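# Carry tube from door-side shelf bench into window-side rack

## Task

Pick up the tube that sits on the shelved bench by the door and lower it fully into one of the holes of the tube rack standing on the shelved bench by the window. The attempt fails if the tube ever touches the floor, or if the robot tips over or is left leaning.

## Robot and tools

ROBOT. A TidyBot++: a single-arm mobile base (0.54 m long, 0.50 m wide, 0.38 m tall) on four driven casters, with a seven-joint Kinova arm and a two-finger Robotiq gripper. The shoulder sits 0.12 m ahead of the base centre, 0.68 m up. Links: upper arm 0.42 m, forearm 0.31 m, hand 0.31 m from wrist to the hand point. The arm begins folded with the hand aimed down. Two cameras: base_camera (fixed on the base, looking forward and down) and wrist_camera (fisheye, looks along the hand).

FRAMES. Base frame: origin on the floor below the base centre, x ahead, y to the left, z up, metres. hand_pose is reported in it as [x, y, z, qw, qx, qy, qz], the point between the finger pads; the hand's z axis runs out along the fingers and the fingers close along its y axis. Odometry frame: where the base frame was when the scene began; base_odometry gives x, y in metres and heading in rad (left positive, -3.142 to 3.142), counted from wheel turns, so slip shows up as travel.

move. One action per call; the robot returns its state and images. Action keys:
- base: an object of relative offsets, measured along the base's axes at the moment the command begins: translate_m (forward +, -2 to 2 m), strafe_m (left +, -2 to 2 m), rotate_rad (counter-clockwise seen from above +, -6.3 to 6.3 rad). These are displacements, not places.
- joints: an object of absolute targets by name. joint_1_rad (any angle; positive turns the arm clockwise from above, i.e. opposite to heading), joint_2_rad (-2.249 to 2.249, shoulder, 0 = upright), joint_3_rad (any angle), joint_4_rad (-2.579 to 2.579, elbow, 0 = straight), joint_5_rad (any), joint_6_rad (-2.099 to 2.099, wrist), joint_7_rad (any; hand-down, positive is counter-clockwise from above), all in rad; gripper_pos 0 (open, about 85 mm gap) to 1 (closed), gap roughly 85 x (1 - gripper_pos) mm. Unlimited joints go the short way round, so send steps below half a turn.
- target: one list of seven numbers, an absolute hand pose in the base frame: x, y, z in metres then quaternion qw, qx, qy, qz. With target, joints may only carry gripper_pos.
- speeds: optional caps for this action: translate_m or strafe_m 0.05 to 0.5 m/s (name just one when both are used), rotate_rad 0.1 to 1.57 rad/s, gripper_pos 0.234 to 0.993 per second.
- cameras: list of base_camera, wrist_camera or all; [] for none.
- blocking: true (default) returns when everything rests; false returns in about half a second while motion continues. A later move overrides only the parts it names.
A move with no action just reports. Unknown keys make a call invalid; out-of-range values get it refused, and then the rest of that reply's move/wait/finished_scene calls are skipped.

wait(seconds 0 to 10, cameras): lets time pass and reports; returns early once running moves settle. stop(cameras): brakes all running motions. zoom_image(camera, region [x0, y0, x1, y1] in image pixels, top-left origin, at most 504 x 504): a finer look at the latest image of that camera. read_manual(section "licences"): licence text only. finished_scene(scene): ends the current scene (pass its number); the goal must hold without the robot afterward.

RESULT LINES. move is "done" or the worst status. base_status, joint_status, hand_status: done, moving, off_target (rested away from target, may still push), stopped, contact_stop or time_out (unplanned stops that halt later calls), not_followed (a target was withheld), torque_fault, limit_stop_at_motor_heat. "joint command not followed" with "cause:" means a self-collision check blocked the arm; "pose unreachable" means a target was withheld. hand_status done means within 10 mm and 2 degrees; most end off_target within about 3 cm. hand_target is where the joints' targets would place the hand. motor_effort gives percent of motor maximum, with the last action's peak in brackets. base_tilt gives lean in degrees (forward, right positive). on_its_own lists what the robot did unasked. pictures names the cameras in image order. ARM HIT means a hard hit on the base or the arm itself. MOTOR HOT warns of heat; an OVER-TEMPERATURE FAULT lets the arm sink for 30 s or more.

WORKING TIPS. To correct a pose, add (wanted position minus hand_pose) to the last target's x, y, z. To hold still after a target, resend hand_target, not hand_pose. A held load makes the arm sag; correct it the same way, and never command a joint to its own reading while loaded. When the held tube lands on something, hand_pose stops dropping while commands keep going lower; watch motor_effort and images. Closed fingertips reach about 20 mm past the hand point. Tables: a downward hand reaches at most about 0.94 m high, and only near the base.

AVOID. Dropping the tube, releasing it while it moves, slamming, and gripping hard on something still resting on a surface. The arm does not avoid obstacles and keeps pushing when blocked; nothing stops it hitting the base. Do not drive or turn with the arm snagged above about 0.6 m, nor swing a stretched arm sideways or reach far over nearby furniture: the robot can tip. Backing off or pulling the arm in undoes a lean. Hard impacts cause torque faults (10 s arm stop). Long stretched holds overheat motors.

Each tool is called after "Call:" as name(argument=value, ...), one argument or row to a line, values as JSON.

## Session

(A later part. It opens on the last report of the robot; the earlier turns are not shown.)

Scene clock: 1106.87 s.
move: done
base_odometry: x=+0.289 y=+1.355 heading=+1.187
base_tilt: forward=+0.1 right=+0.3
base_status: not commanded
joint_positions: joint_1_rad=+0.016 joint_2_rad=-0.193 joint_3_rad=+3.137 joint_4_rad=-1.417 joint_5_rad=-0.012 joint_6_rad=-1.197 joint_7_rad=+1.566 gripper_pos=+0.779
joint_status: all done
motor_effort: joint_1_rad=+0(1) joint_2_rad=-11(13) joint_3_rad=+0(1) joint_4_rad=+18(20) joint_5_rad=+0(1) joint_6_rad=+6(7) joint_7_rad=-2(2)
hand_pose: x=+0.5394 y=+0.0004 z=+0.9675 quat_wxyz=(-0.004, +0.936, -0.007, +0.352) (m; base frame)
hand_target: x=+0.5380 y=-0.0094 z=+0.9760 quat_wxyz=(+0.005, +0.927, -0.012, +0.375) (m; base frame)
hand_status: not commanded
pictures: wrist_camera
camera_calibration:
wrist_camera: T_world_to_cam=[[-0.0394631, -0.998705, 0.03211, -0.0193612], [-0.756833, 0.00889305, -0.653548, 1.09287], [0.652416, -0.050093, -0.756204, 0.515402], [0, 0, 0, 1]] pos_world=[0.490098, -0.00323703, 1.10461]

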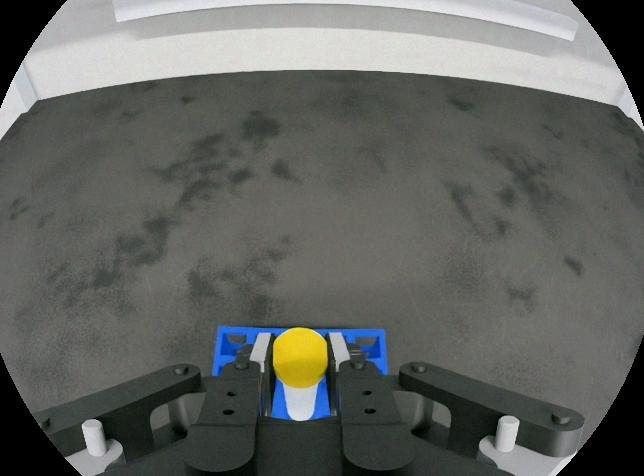

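Call:
move(
  joints={"joint_1_rad": 0.0275, "joint_2_rad": -0.2373, "joint_3_rad": 3.14, "joint_4_rad": -1.509, "joint_5_rad": 0, "joint_6_rad": -1.098, "joint_7_rad": 1.57},
  cameras=["wrist_camera"],
)

Call:
zoom_image(
  camera="wrist_camera",
  region=[200, 310, 400, 430],
)

Call:
zoom_image(
  camera="wrist_camera",
  region=[260, 320, 345, 430],
)

Scene clock: 1128.43 s.
move: done
base_odometry: x=+0.289 y=+1.355 heading=+1.187
base_tilt: forward=+0.1 right=+0.3
base_status: not commanded
joint_positions: joint_1_rad=+0.016 joint_2_rad=-0.209 joint_3_rad=+3.137 joint_4_rad=-1.484 joint_5_rad=-0.012 joint_6_rad=-1.143 joint_7_rad=+1.566 gripper_pos=+0.779
joint_status: all done
motor_effort: joint_1_rad=+0(1) joint_2_rad=-11(13) joint_3_rad=+0(1) joint_4_rad=+19(20) joint_5_rad=+0(1) joint_6_rad=+6(8) joint_7_rad=-1(2)
hand_pose: x=+0.5385 y=+0.0004 z=+0.9518 quat_wxyz=(-0.004, +0.935, -0.008, +0.354) (m; base frame)
hand_target: x=+0.5375 y=-0.0094 z=+0.9603 quat_wxyz=(+0.005, +0.926, -0.012, +0.376) (m; base frame)
hand_status: not commanded
pictures: wrist_camera
camera_calibration:
wrist_camera: T_world_to_cam=[[-0.0402011, -0.998683, 0.0318786, -0.0183407], [-0.754524, 0.00942625, -0.656205, 1.08325], [0.65504, -0.0504333, -0.753909, 0.500444], [0, 0, 0, 1]] pos_world=[0.488793, -0.00328853, 1.08871]

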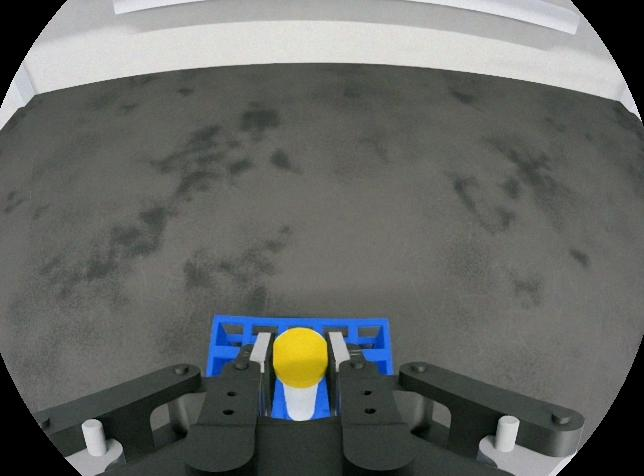

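Scaled by 2.520.

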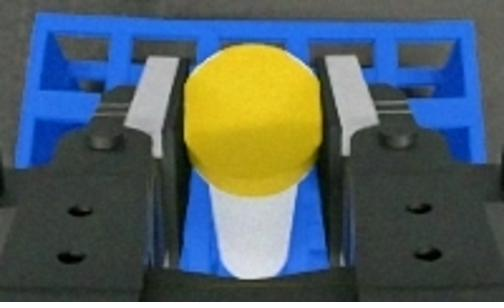

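Scaled by 4.582.

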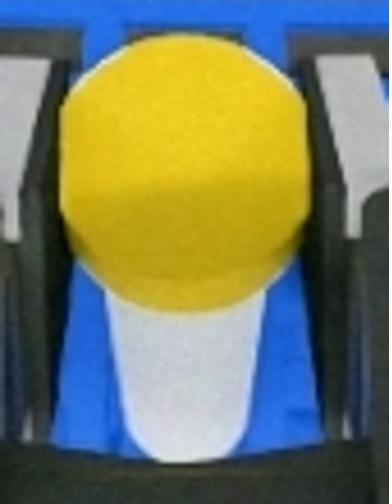

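Call:
zoom_image(
  camera="wrist_camera",
  region=[268, 384, 336, 424],
)

Call:
zoom_image(
  camera="wrist_camera",
  region=[268, 310, 336, 350],
)

Scaled by 7.412.

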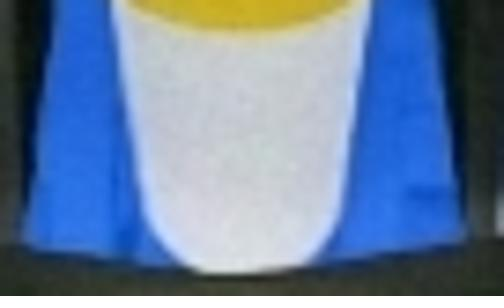

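Scaled by 7.412.

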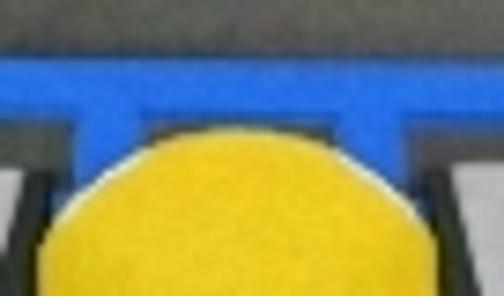

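Call:
move(
  joints={"joint_1_rad": 0.002, "joint_2_rad": -0.2489, "joint_3_rad": 3.14, "joint_4_rad": -1.5726, "joint_5_rad": 0, "joint_6_rad": -1.045, "joint_7_rad": 1.57},
  cameras=["wrist_camera"],
)

Call:
zoom_image(
  camera="wrist_camera",
  region=[200, 310, 400, 430],
)

Call:
zoom_image(
  camera="wrist_camera",
  region=[260, 320, 345, 430],
)

Scene clock: 1168.00 s.
move: done
base_odometry: x=+0.289 y=+1.355 heading=+1.187
base_tilt: forward=+0.1 right=+0.3
base_status: not commanded
joint_positions: joint_1_rad=+0.009 joint_2_rad=-0.222 joint_3_rad=+3.137 joint_4_rad=-1.548 joint_5_rad=-0.012 joint_6_rad=-1.089 joint_7_rad=+1.566 gripper_pos=+0.779
joint_status: all done
motor_effort: joint_1_rad=+1(1) joint_2_rad=-11(12) joint_3_rad=+0(1) joint_4_rad=+19(20) joint_5_rad=+0(1) joint_6_rad=+7(7) joint_7_rad=-1(2)
hand_pose: x=+0.5383 y=+0.0029 z=+0.9359 quat_wxyz=(-0.005, +0.935, -0.005, +0.356) (m; base frame)
hand_target: x=+0.5375 y=+0.0013 z=+0.9436 quat_wxyz=(+0.000, +0.926, -0.001, +0.377) (m; base frame)
hand_status: not commanded
pictures: wrist_camera
camera_calibration:
wrist_camera: T_world_to_cam=[[-0.0347898, -0.998893, 0.0316561, -0.0180576], [-0.752167, 0.00531377, -0.658951, 1.074], [0.658054, -0.0467355, -0.751519, 0.484922], [0, 0, 0, 1]] pos_world=[0.488098, -0.0010816, 1.07272]

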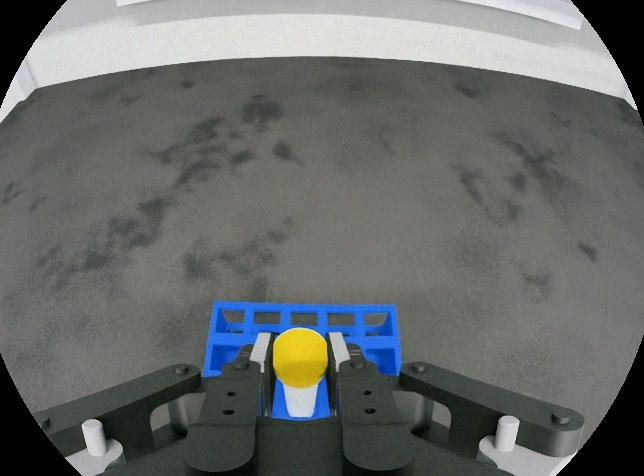

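Scaled by 2.520.

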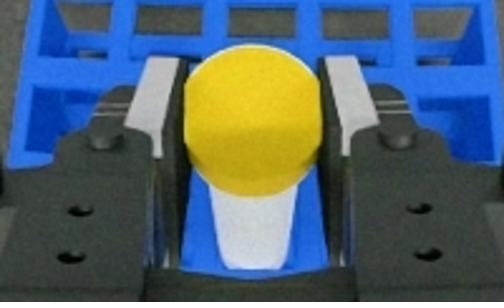

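Scaled by 4.582.

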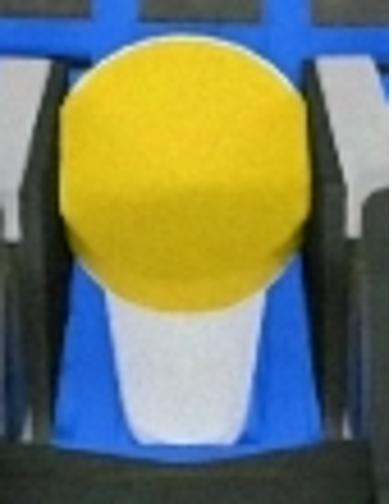

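Call:
move(
  joints={"joint_1_rad": 0.002, "joint_2_rad": -0.2554, "joint_3_rad": 3.14, "joint_4_rad": -1.6265, "joint_5_rad": 0, "joint_6_rad": -0.9996, "joint_7_rad": 1.57},
  cameras=["wrist_camera"],
)

Call:
zoom_image(
  camera="wrist_camera",
  region=[260, 320, 345, 430],
)

Scene clock: 1180.47 s.
move: done
base_odometry: x=+0.289 y=+1.355 heading=+1.187
base_tilt: forward=+0.0 right=+0.2
base_status: not commanded
joint_positions: joint_1_rad=+0.009 joint_2_rad=-0.229 joint_3_rad=+3.137 joint_4_rad=-1.602 joint_5_rad=-0.012 joint_6_rad=-1.043 joint_7_rad=+1.566 gripper_pos=+0.779
joint_status: all done
motor_effort: joint_1_rad=+0(1) joint_2_rad=-11(13) joint_3_rad=+0(1) joint_4_rad=+19(21) joint_5_rad=+0(1) joint_6_rad=+6(7) joint_7_rad=-1(2)
hand_pose: x=+0.5384 y=+0.0028 z=+0.9203 quat_wxyz=(-0.005, +0.935, -0.005, +0.355) (m; base frame)
hand_target: x=+0.5377 y=+0.0012 z=+0.9280 quat_wxyz=(+0.000, +0.927, -0.001, +0.376) (m; base frame)
hand_status: not commanded
pictures: wrist_camera
camera_calibration:
wrist_camera: T_world_to_cam=[[-0.0352793, -0.998877, 0.0316196, -0.0173591], [-0.753305, 0.00578811, -0.657645, 1.06315], [0.656724, -0.0470205, -0.752664, 0.474924], [0, 0, 0, 1]] pos_world=[0.48837, -0.00116212, 1.05718]

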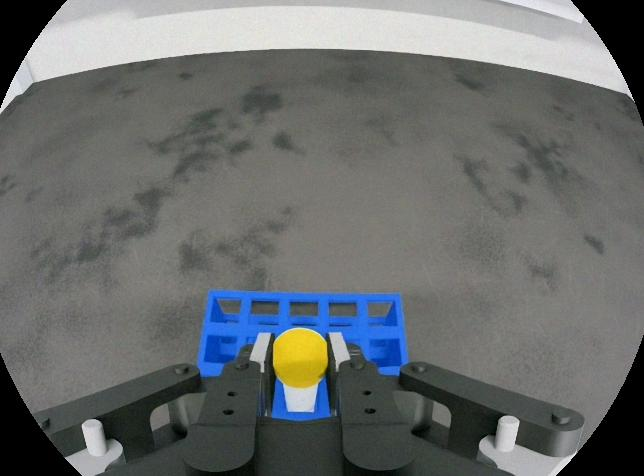

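Scaled by 4.582.

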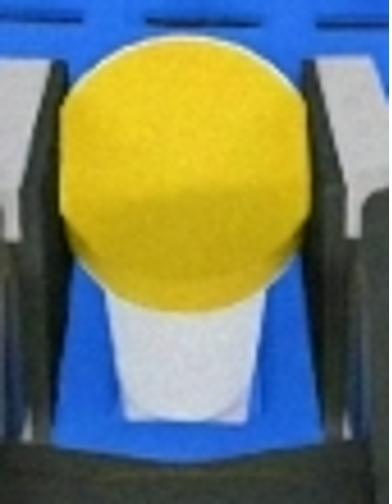

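Call:
move(
  joints={"joint_1_rad": 0.002, "joint_2_rad": -0.2588, "joint_3_rad": 3.14, "joint_4_rad": -1.6582, "joint_5_rad": 0, "joint_6_rad": -0.9723, "joint_7_rad": 1.57},
  cameras=["wrist_camera"],
)

Call:
zoom_image(
  camera="wrist_camera",
  region=[260, 320, 345, 430],
)

Scene clock: 1188.17 s.
move: done
base_odometry: x=+0.289 y=+1.355 heading=+1.187
base_tilt: forward=+0.1 right=+0.3
base_status: not commanded
joint_positions: joint_1_rad=+0.009 joint_2_rad=-0.232 joint_3_rad=+3.137 joint_4_rad=-1.633 joint_5_rad=-0.012 joint_6_rad=-1.014 joint_7_rad=+1.566 gripper_pos=+0.779
joint_status: all done
motor_effort: joint_1_rad=+0(2) joint_2_rad=-11(13) joint_3_rad=+0(1) joint_4_rad=+19(20) joint_5_rad=-1(1) joint_6_rad=+7(7) joint_7_rad=-1(2)
hand_pose: x=+0.5389 y=+0.0027 z=+0.9117 quat_wxyz=(-0.005, +0.935, -0.005, +0.355) (m; base frame)
hand_target: x=+0.5377 y=+0.0012 z=+0.9187 quat_wxyz=(+0.000, +0.927, -0.001, +0.375) (m; base frame)
hand_status: not commanded
pictures: wrist_camera
camera_calibration:
wrist_camera: T_world_to_cam=[[-0.0356708, -0.998866, 0.0315266, -0.0168395], [-0.752331, 0.00607476, -0.658758, 1.05838], [0.657819, -0.0472169, -0.751694, 0.46665], [0, 0, 0, 1]] pos_world=[0.488679, -0.00121603, 1.04852]

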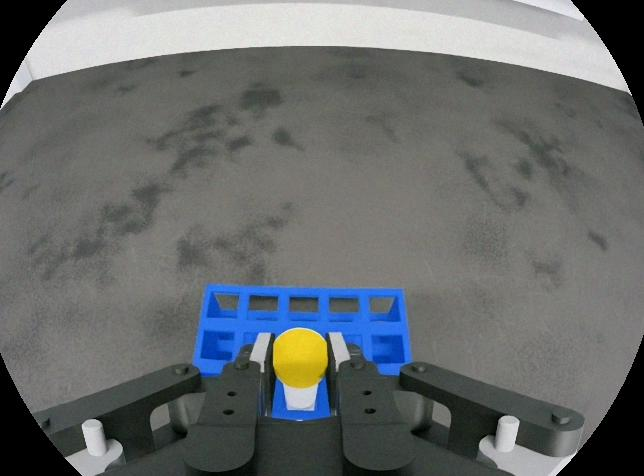

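Scaled by 4.582.

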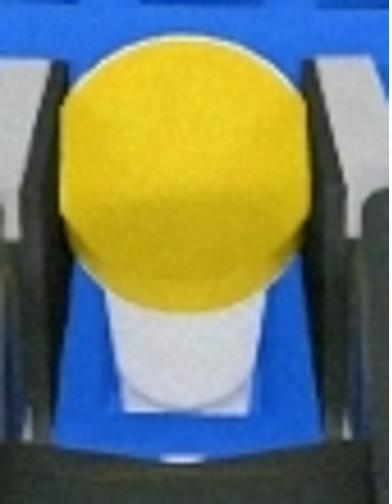

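Call:
move(
  joints={"joint_1_rad": 0.002, "joint_2_rad": -0.2614, "joint_3_rad": 3.14, "joint_4_rad": -1.6798, "joint_5_rad": 0, "joint_6_rad": -0.9553, "joint_7_rad": 1.57},
  cameras=["wrist_camera"],
)

Call:
zoom_image(
  camera="wrist_camera",
  region=[260, 320, 345, 430],
)

Scene clock: 1196.20 s.
move: done
base_odometry: x=+0.289 y=+1.355 heading=+1.187
base_tilt: forward=+0.1 right=+0.3
base_status: not commanded
joint_positions: joint_1_rad=+0.009 joint_2_rad=-0.235 joint_3_rad=+3.137 joint_4_rad=-1.654 joint_5_rad=-0.012 joint_6_rad=-0.996 joint_7_rad=+1.566 gripper_pos=+0.779
joint_status: all done
motor_effort: joint_1_rad=+0(1) joint_2_rad=-11(12) joint_3_rad=+0(1) joint_4_rad=+19(20) joint_5_rad=+0(1) joint_6_rad=+6(7) joint_7_rad=-1(1)
hand_pose: x=+0.5385 y=+0.0027 z=+0.9054 quat_wxyz=(-0.005, +0.935, -0.006, +0.355) (m; base frame)
hand_target: x=+0.5372 y=+0.0012 z=+0.9120 quat_wxyz=(+0.000, +0.927, -0.001, +0.375) (m; base frame)
hand_status: not commanded
pictures: wrist_camera
camera_calibration:
wrist_camera: T_world_to_cam=[[-0.0358399, -0.99886, 0.0315436, -0.0166158], [-0.753171, 0.00625149, -0.657795, 1.05356], [0.656847, -0.0473331, -0.752536, 0.463421], [0, 0, 0, 1]] pos_world=[0.488519, -0.00124803, 1.04229]

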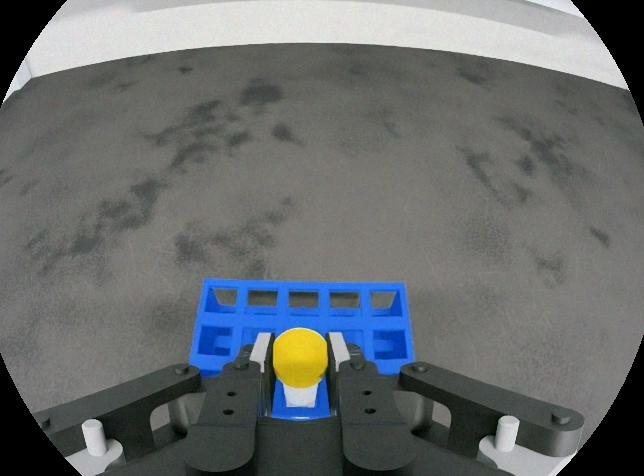

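Scaled by 4.582.

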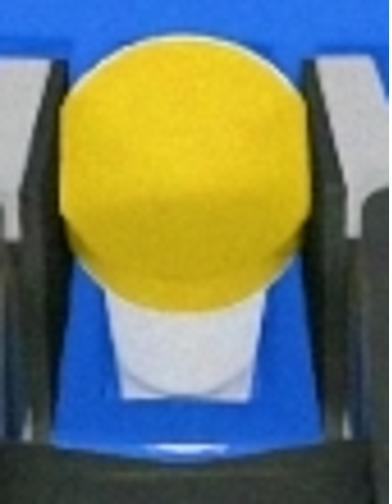

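Call:
move(
  joints={"joint_1_rad": 0.002, "joint_2_rad": -0.2629, "joint_3_rad": 3.14, "joint_4_rad": -1.7011, "joint_5_rad": 0, "joint_6_rad": -0.9375, "joint_7_rad": 1.57},
  cameras=["wrist_camera"],
)

Call:
zoom_image(
  camera="wrist_camera",
  region=[260, 320, 345, 430],
)

Scene clock: 1202.90 s.
move: done
base_odometry: x=+0.289 y=+1.355 heading=+1.187
base_tilt: forward=+0.0 right=+0.3
base_status: not commanded
joint_positions: joint_1_rad=+0.009 joint_2_rad=-0.236 joint_3_rad=+3.137 joint_4_rad=-1.675 joint_5_rad=-0.012 joint_6_rad=-0.978 joint_7_rad=+1.566 gripper_pos=+0.779
joint_status: all done
motor_effort: joint_1_rad=+1(1) joint_2_rad=-10(12) joint_3_rad=+0(1) joint_4_rad=+19(20) joint_5_rad=+1(1) joint_6_rad=+6(8) joint_7_rad=-1(2)
hand_pose: x=+0.5383 y=+0.0026 z=+0.8989 quat_wxyz=(-0.005, +0.935, -0.006, +0.354) (m; base frame)
hand_target: x=+0.5370 y=+0.0012 z=+0.9053 quat_wxyz=(+0.000, +0.928, -0.001, +0.374) (m; base frame)
hand_status: not commanded
pictures: wrist_camera
camera_calibration:
wrist_camera: T_world_to_cam=[[-0.0360038, -0.998853, 0.0315709, -0.0163957], [-0.754215, 0.00643262, -0.656596, 1.04859], [0.65564, -0.0474512, -0.753581, 0.460243], [0, 0, 0, 1]] pos_world=[0.488514, -0.001283, 1.03585]

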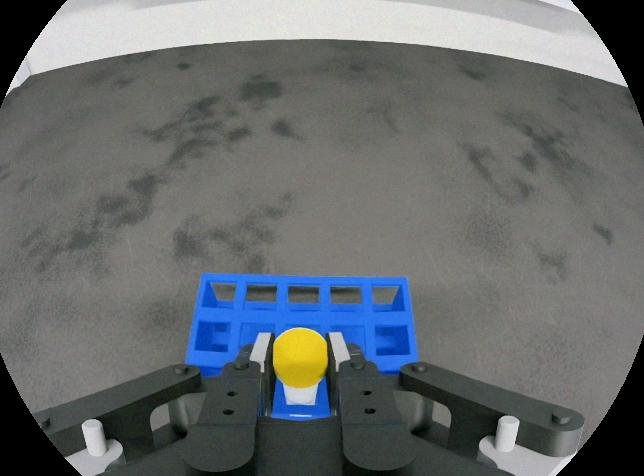

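Scaled by 4.582.

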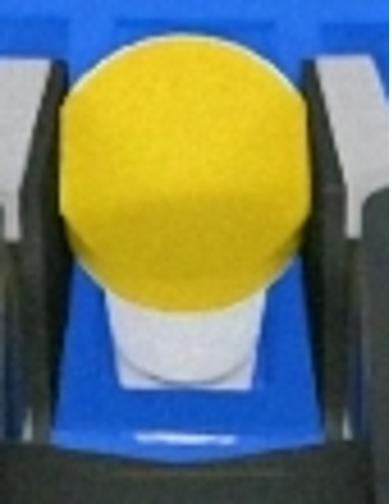

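Call:
move(
  joints={"joint_1_rad": 0.002, "joint_2_rad": -0.265, "joint_3_rad": 3.14, "joint_4_rad": -1.7184, "joint_5_rad": 0, "joint_6_rad": -0.9223, "joint_7_rad": 1.57},
  cameras=["wrist_camera"],
)

Call:
zoom_image(
  camera="wrist_camera",
  region=[260, 320, 345, 430],
)

Scene clock: 1211.23 s.
move: done
base_odometry: x=+0.289 y=+1.355 heading=+1.187
base_tilt: forward=+0.0 right=+0.3
base_status: not commanded
joint_positions: joint_1_rad=+0.009 joint_2_rad=-0.240 joint_3_rad=+3.137 joint_4_rad=-1.689 joint_5_rad=-0.012 joint_6_rad=-0.960 joint_7_rad=+1.566 gripper_pos=+0.779
joint_status: all done
motor_effort: joint_1_rad=+0(1) joint_2_rad=-10(11) joint_3_rad=+0(1) joint_4_rad=+19(19) joint_5_rad=-1(1) joint_6_rad=+6(7) joint_7_rad=+0(1)
hand_pose: x=+0.5391 y=+0.0026 z=+0.8973 quat_wxyz=(-0.005, +0.934, -0.006, +0.358) (m; base frame)
hand_target: x=+0.5368 y=+0.0012 z=+0.9003 quat_wxyz=(+0.000, +0.928, -0.001, +0.374) (m; base frame)
hand_status: not commanded
pictures: wrist_camera
camera_calibration:
wrist_camera: T_world_to_cam=[[-0.0364913, -0.998844, 0.0312867, -0.0158407], [-0.748442, 0.00657089, -0.663168, 1.05096], [0.662196, -0.0476161, -0.747816, 0.449801], [0, 0, 0, 1]] pos_world=[0.488147, -0.00131035, 1.03383]

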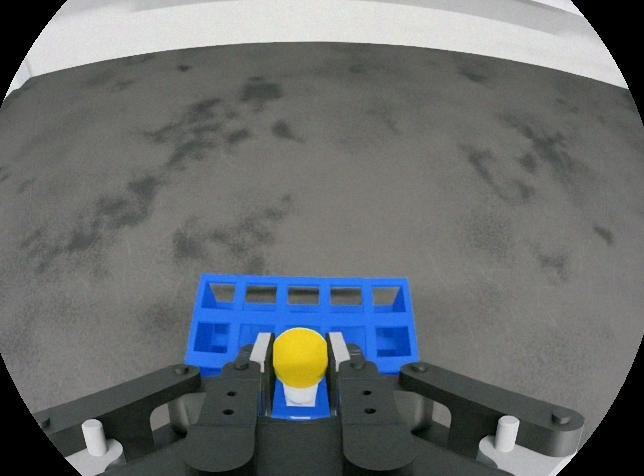

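Scaled by 4.582.

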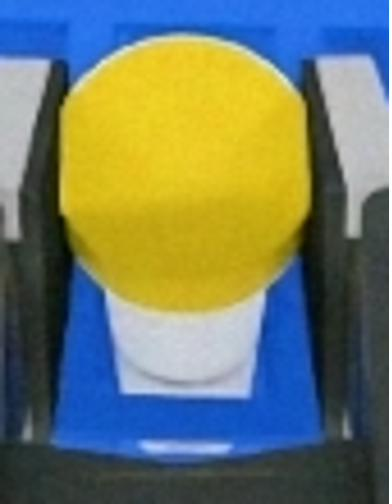

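Call:
move(
  joints={"joint_1_rad": 0.002, "joint_2_rad": -0.2629, "joint_3_rad": 3.14, "joint_4_rad": -1.708, "joint_5_rad": 0, "joint_6_rad": -0.932, "joint_7_rad": 1.57},
  cameras=[],
)

Call:
move(
  joints={"gripper_pos": 0.72},
  speeds={"gripper_pos": 0.234},
  cameras=["wrist_camera"],
)

Call:
zoom_image(
  camera="wrist_camera",
  region=[260, 320, 345, 430],
)

Scene clock: 1223.47 s.
move: done
base_odometry: x=+0.289 y=+1.355 heading=+1.187
base_tilt: forward=+0.1 right=+0.3
base_status: not commanded
joint_positions: joint_1_rad=+0.009 joint_2_rad=-0.240 joint_3_rad=+3.137 joint_4_rad=-1.689 joint_5_rad=-0.012 joint_6_rad=-0.960 joint_7_rad=+1.566 gripper_pos=+0.779
joint_status: all done
motor_effort: joint_1_rad=+0(1) joint_2_rad=-11(12) joint_3_rad=+0(1) joint_4_rad=+19(19) joint_5_rad=+0(1) joint_6_rad=+6(7) joint_7_rad=+0(2)
hand_pose: x=+0.5391 y=+0.0026 z=+0.8973 quat_wxyz=(-0.005, +0.934, -0.006, +0.358) (m; base frame)
hand_target: x=+0.5370 y=+0.0012 z=+0.9028 quat_wxyz=(+0.000, +0.928, -0.001, +0.373) (m; base frame)
hand_status: not commanded
pictures: none
No camera images: "cameras" was empty.

Scene clock: 1224.07 s.
move: done
base_odometry: x=+0.289 y=+1.355 heading=+1.187
base_tilt: forward=+0.1 right=+0.2
base_status: not commanded
joint_positions: joint_1_rad=+0.009 joint_2_rad=-0.240 joint_3_rad=+3.137 joint_4_rad=-1.689 joint_5_rad=-0.012 joint_6_rad=-0.960 joint_7_rad=+1.566 gripper_pos=+0.718
joint_status: all done
motor_effort: joint_1_rad=+0(1) joint_2_rad=-11(11) joint_3_rad=+0(1) joint_4_rad=+19(19) joint_5_rad=-1(1) joint_6_rad=+6(7) joint_7_rad=-2(2)
hand_pose: x=+0.5391 y=+0.0026 z=+0.8973 quat_wxyz=(-0.005, +0.934, -0.006, +0.358) (m; base frame)
hand_target: x=+0.5370 y=+0.0012 z=+0.9028 quat_wxyz=(+0.000, +0.928, -0.001, +0.373) (m; base frame)
hand_status: not commanded
pictures: wrist_camera
camera_calibration:
wrist_camera: T_world_to_cam=[[-0.036493, -0.998844, 0.0312856, -0.0158386], [-0.748421, 0.00657136, -0.663192, 1.05097], [0.662219, -0.0476166, -0.747795, 0.449762], [0, 0, 0, 1]] pos_world=[0.488151, -0.00131048, 1.03382]

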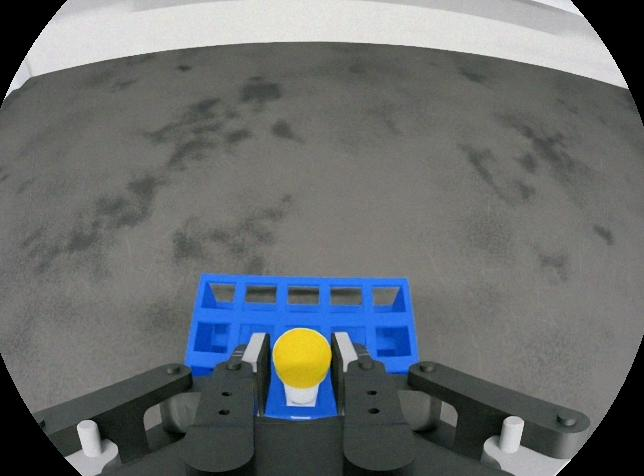

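Scaled by 4.582.

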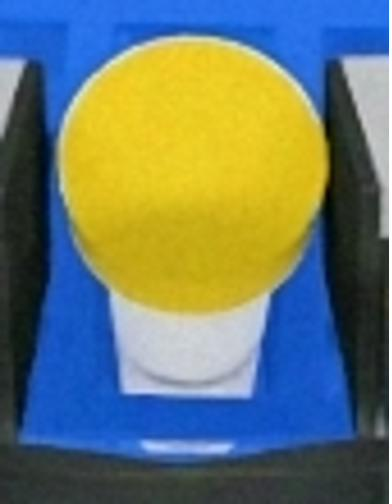

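Call:
move(
  joints={"gripper_pos": 0.5},
  cameras=[],
)

Call:
move(
  base={"translate_m": -0.2},
  cameras=["wrist_camera"],
)

Call:
zoom_image(
  camera="wrist_camera",
  region=[200, 100, 420, 270],
)

Scene clock: 1238.27 s.
move: done
base_odometry: x=+0.289 y=+1.355 heading=+1.187
base_tilt: forward=+0.1 right=+0.3
base_status: not commanded
joint_positions: joint_1_rad=+0.009 joint_2_rad=-0.240 joint_3_rad=+3.137 joint_4_rad=-1.689 joint_5_rad=-0.012 joint_6_rad=-0.960 joint_7_rad=+1.566 gripper_pos=+0.499
joint_status: all done
motor_effort: joint_1_rad=+1(1) joint_2_rad=-11(11) joint_3_rad=+0(1) joint_4_rad=+19(19) joint_5_rad=+0(1) joint_6_rad=+6(7) joint_7_rad=-1(2)
hand_pose: x=+0.5391 y=+0.0026 z=+0.8973 quat_wxyz=(-0.005, +0.934, -0.006, +0.358) (m; base frame)
hand_target: x=+0.5370 y=+0.0012 z=+0.9028 quat_wxyz=(+0.000, +0.928, -0.001, +0.373) (m; base frame)
hand_status: not commanded
pictures: none
No camera images: "cameras" was empty.

Scene clock: 1239.93 s.
move: done
base_odometry: x=+0.214 y=+1.169 heading=+1.187
base_tilt: forward=+0.1 right=+0.3
base_status: done
joint_positions: joint_1_rad=+0.009 joint_2_rad=-0.259 joint_3_rad=+3.137 joint_4_rad=-1.689 joint_5_rad=-0.012 joint_6_rad=-0.960 joint_7_rad=+1.566 gripper_pos=+0.499
joint_status: not commanded
motor_effort: joint_1_rad=+0(2) joint_2_rad=-10(14) joint_3_rad=+0(2) joint_4_rad=+19(20) joint_5_rad=+0(1) joint_6_rad=+6(7) joint_7_rad=-1(2)
hand_pose: x=+0.5350 y=+0.0027 z=+0.9052 quat_wxyz=(-0.005, +0.930, -0.006, +0.367) (m; base frame)
hand_target: x=+0.5370 y=+0.0012 z=+0.9028 quat_wxyz=(+0.000, +0.928, -0.001, +0.373) (m; base frame)
hand_status: not commanded
pictures: wrist_camera
camera_calibration:
wrist_camera: T_world_to_cam=[[-0.0369184, -0.998846, 0.0307148, -0.0153991], [-0.735896, 0.00637958, -0.677064, 1.05893], [0.676087, -0.0475991, -0.735283, 0.439585], [0, 0, 0, 1]] pos_world=[0.481498, -0.00121302, 1.04066]

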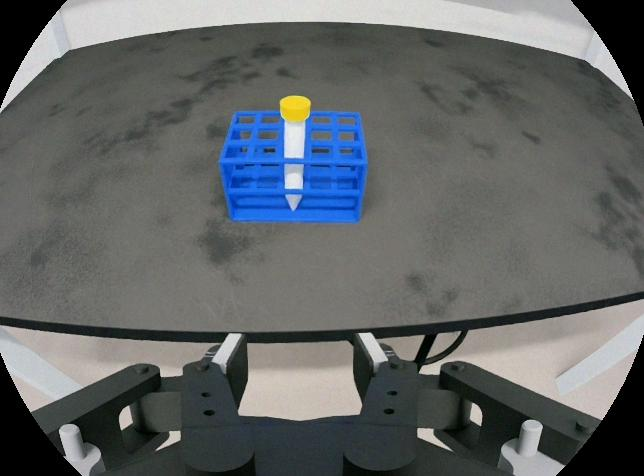

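Scaled by 2.291.

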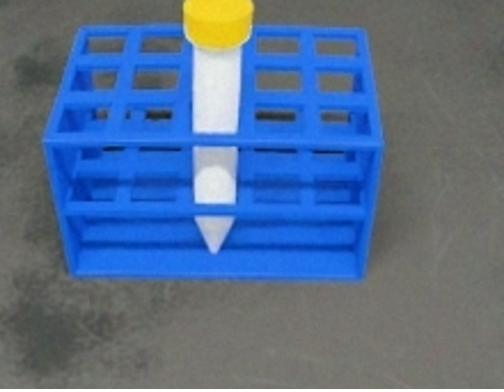

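Call:
zoom_image(
  camera="wrist_camera",
  region=[255, 80, 335, 140],
)

Call:
move(
  joints={"joint_1_rad": 0.002, "joint_2_rad": 0.12, "joint_3_rad": 3.14, "joint_4_rad": -1.27, "joint_5_rad": 0, "joint_6_rad": -1.06, "joint_7_rad": 1.57},
  cameras=["wrist_camera"],
)

Call:
zoom_image(
  camera="wrist_camera",
  region=[240, 180, 360, 300],
)

Scaled by 6.300.

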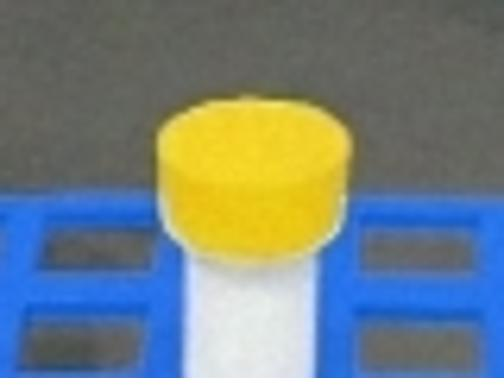

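Scene clock: 1299.40 s.
move: done
base_odometry: x=+0.214 y=+1.169 heading=+1.187
base_tilt: forward=+0.0 right=+0.3
base_status: not commanded
joint_positions: joint_1_rad=+0.009 joint_2_rad=+0.099 joint_3_rad=+3.137 joint_4_rad=-1.294 joint_5_rad=-0.012 joint_6_rad=-1.006 joint_7_rad=+1.566 gripper_pos=+0.499
joint_status: all done
motor_effort: joint_1_rad=+0(1) joint_2_rad=-22(24) joint_3_rad=+0(1) joint_4_rad=+19(21) joint_5_rad=+0(1) joint_6_rad=+6(8) joint_7_rad=+0(3)
hand_pose: x=+0.6804 y=+0.0018 z=+0.9267 quat_wxyz=(-0.006, +0.932, -0.006, +0.363) (m; base frame)
hand_target: x=+0.6771 y=+0.0011 z=+0.9163 quat_wxyz=(+0.000, +0.941, -0.001, +0.339) (m; base frame)
hand_status: not commanded
pictures: wrist_camera
camera_calibration:
wrist_camera: T_world_to_cam=[[-0.0359707, -0.998917, 0.0295209, -0.0111227], [-0.742119, 0.00691619, -0.670232, 1.1784], [0.669302, -0.0460168, -0.741564, 0.367538], [0, 0, 0, 1]] pos_world=[0.628117, -0.00234781, 1.06268]

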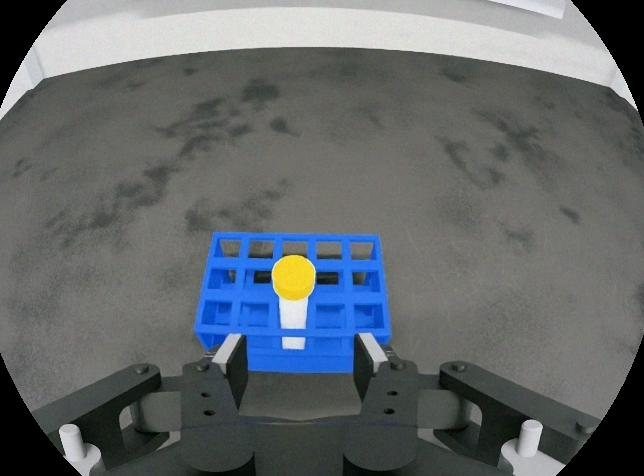

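Scaled by 4.200.

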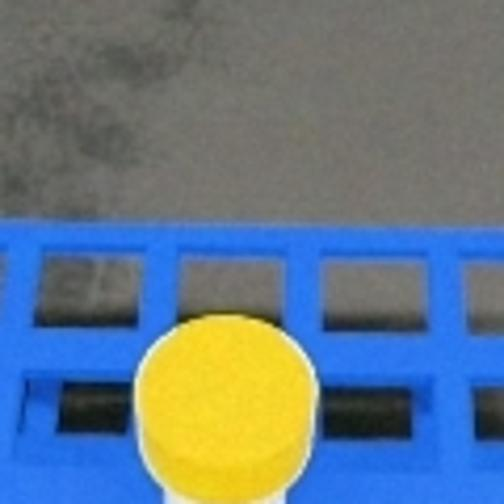

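Call:
move(
  cameras=["wrist_camera"],
)

Scene clock: 1316.73 s.
base_odometry: x=+0.214 y=+1.169 heading=+1.187
base_tilt: forward=+0.1 right=+0.2
base_status: not commanded
joint_positions: joint_1_rad=+0.009 joint_2_rad=+0.099 joint_3_rad=+3.137 joint_4_rad=-1.293 joint_5_rad=-0.012 joint_6_rad=-1.007 joint_7_rad=+1.566 gripper_pos=+0.499
joint_status: all done
motor_effort: joint_1_rad=+0(1) joint_2_rad=-22(24) joint_3_rad=+0(1) joint_4_rad=+19(21) joint_5_rad=+0(1) joint_6_rad=+7(8) joint_7_rad=-1(3)
hand_pose: x=+0.6804 y=+0.0018 z=+0.9271 quat_wxyz=(-0.006, +0.932, -0.006, +0.363) (m; base frame)
hand_target: x=+0.6771 y=+0.0011 z=+0.9163 quat_wxyz=(+0.000, +0.941, -0.001, +0.339) (m; base frame)
hand_status: not commanded
pictures: wrist_camera
camera_calibration:
wrist_camera: T_world_to_cam=[[-0.0359763, -0.998917, 0.0295083, -0.0111179], [-0.74182, 0.00690813, -0.670564, 1.17883], [0.669634, -0.0460143, -0.741265, 0.367333], [0, 0, 0, 1]] pos_world=[0.628097, -0.00234678, 1.0631]

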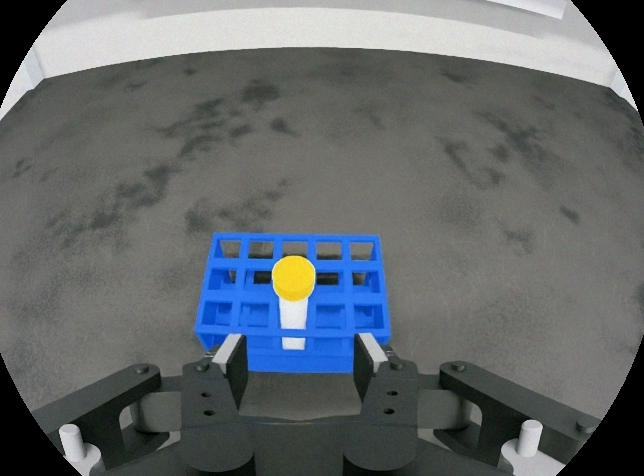

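Call:
move(
  base={"translate_m": -0.3},
  cameras=["wrist_camera"],
)

Call:
finished_scene(
  scene=1,
)

Scene clock: 1323.40 s.
move: done
base_odometry: x=+0.102 y=+0.891 heading=+1.187
base_tilt: forward=+0.0 right=+0.3
base_status: done
joint_positions: joint_1_rad=+0.009 joint_2_rad=+0.105 joint_3_rad=+3.137 joint_4_rad=-1.290 joint_5_rad=-0.012 joint_6_rad=-1.012 joint_7_rad=+1.566 gripper_pos=+0.499
joint_status: not commanded
motor_effort: joint_1_rad=+0(1) joint_2_rad=-22(25) joint_3_rad=+0(1) joint_4_rad=+19(19) joint_5_rad=+0(1) joint_6_rad=+6(7) joint_7_rad=-1(2)
hand_pose: x=+0.6812 y=+0.0018 z=+0.9241 quat_wxyz=(-0.006, +0.933, -0.006, +0.359) (m; base frame)
hand_target: x=+0.6771 y=+0.0011 z=+0.9163 quat_wxyz=(+0.000, +0.941, -0.001, +0.339) (m; base frame)
hand_status: not commanded
pictures: wrist_camera
camera_calibration:
wrist_camera: T_world_to_cam=[[-0.0356786, -0.998921, 0.0297456, -0.0114238], [-0.747246, 0.00690179, -0.664512, 1.1755], [0.663589, -0.0459361, -0.746685, 0.373707], [0, 0, 0, 1]] pos_world=[0.629993, -0.00235785, 1.06052]

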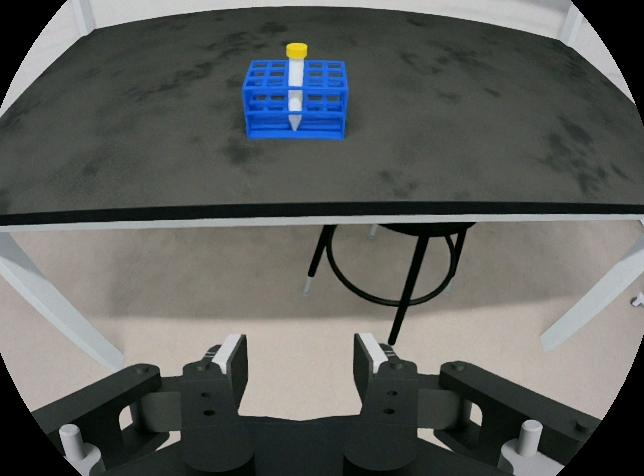

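The scene is finished: the task was done.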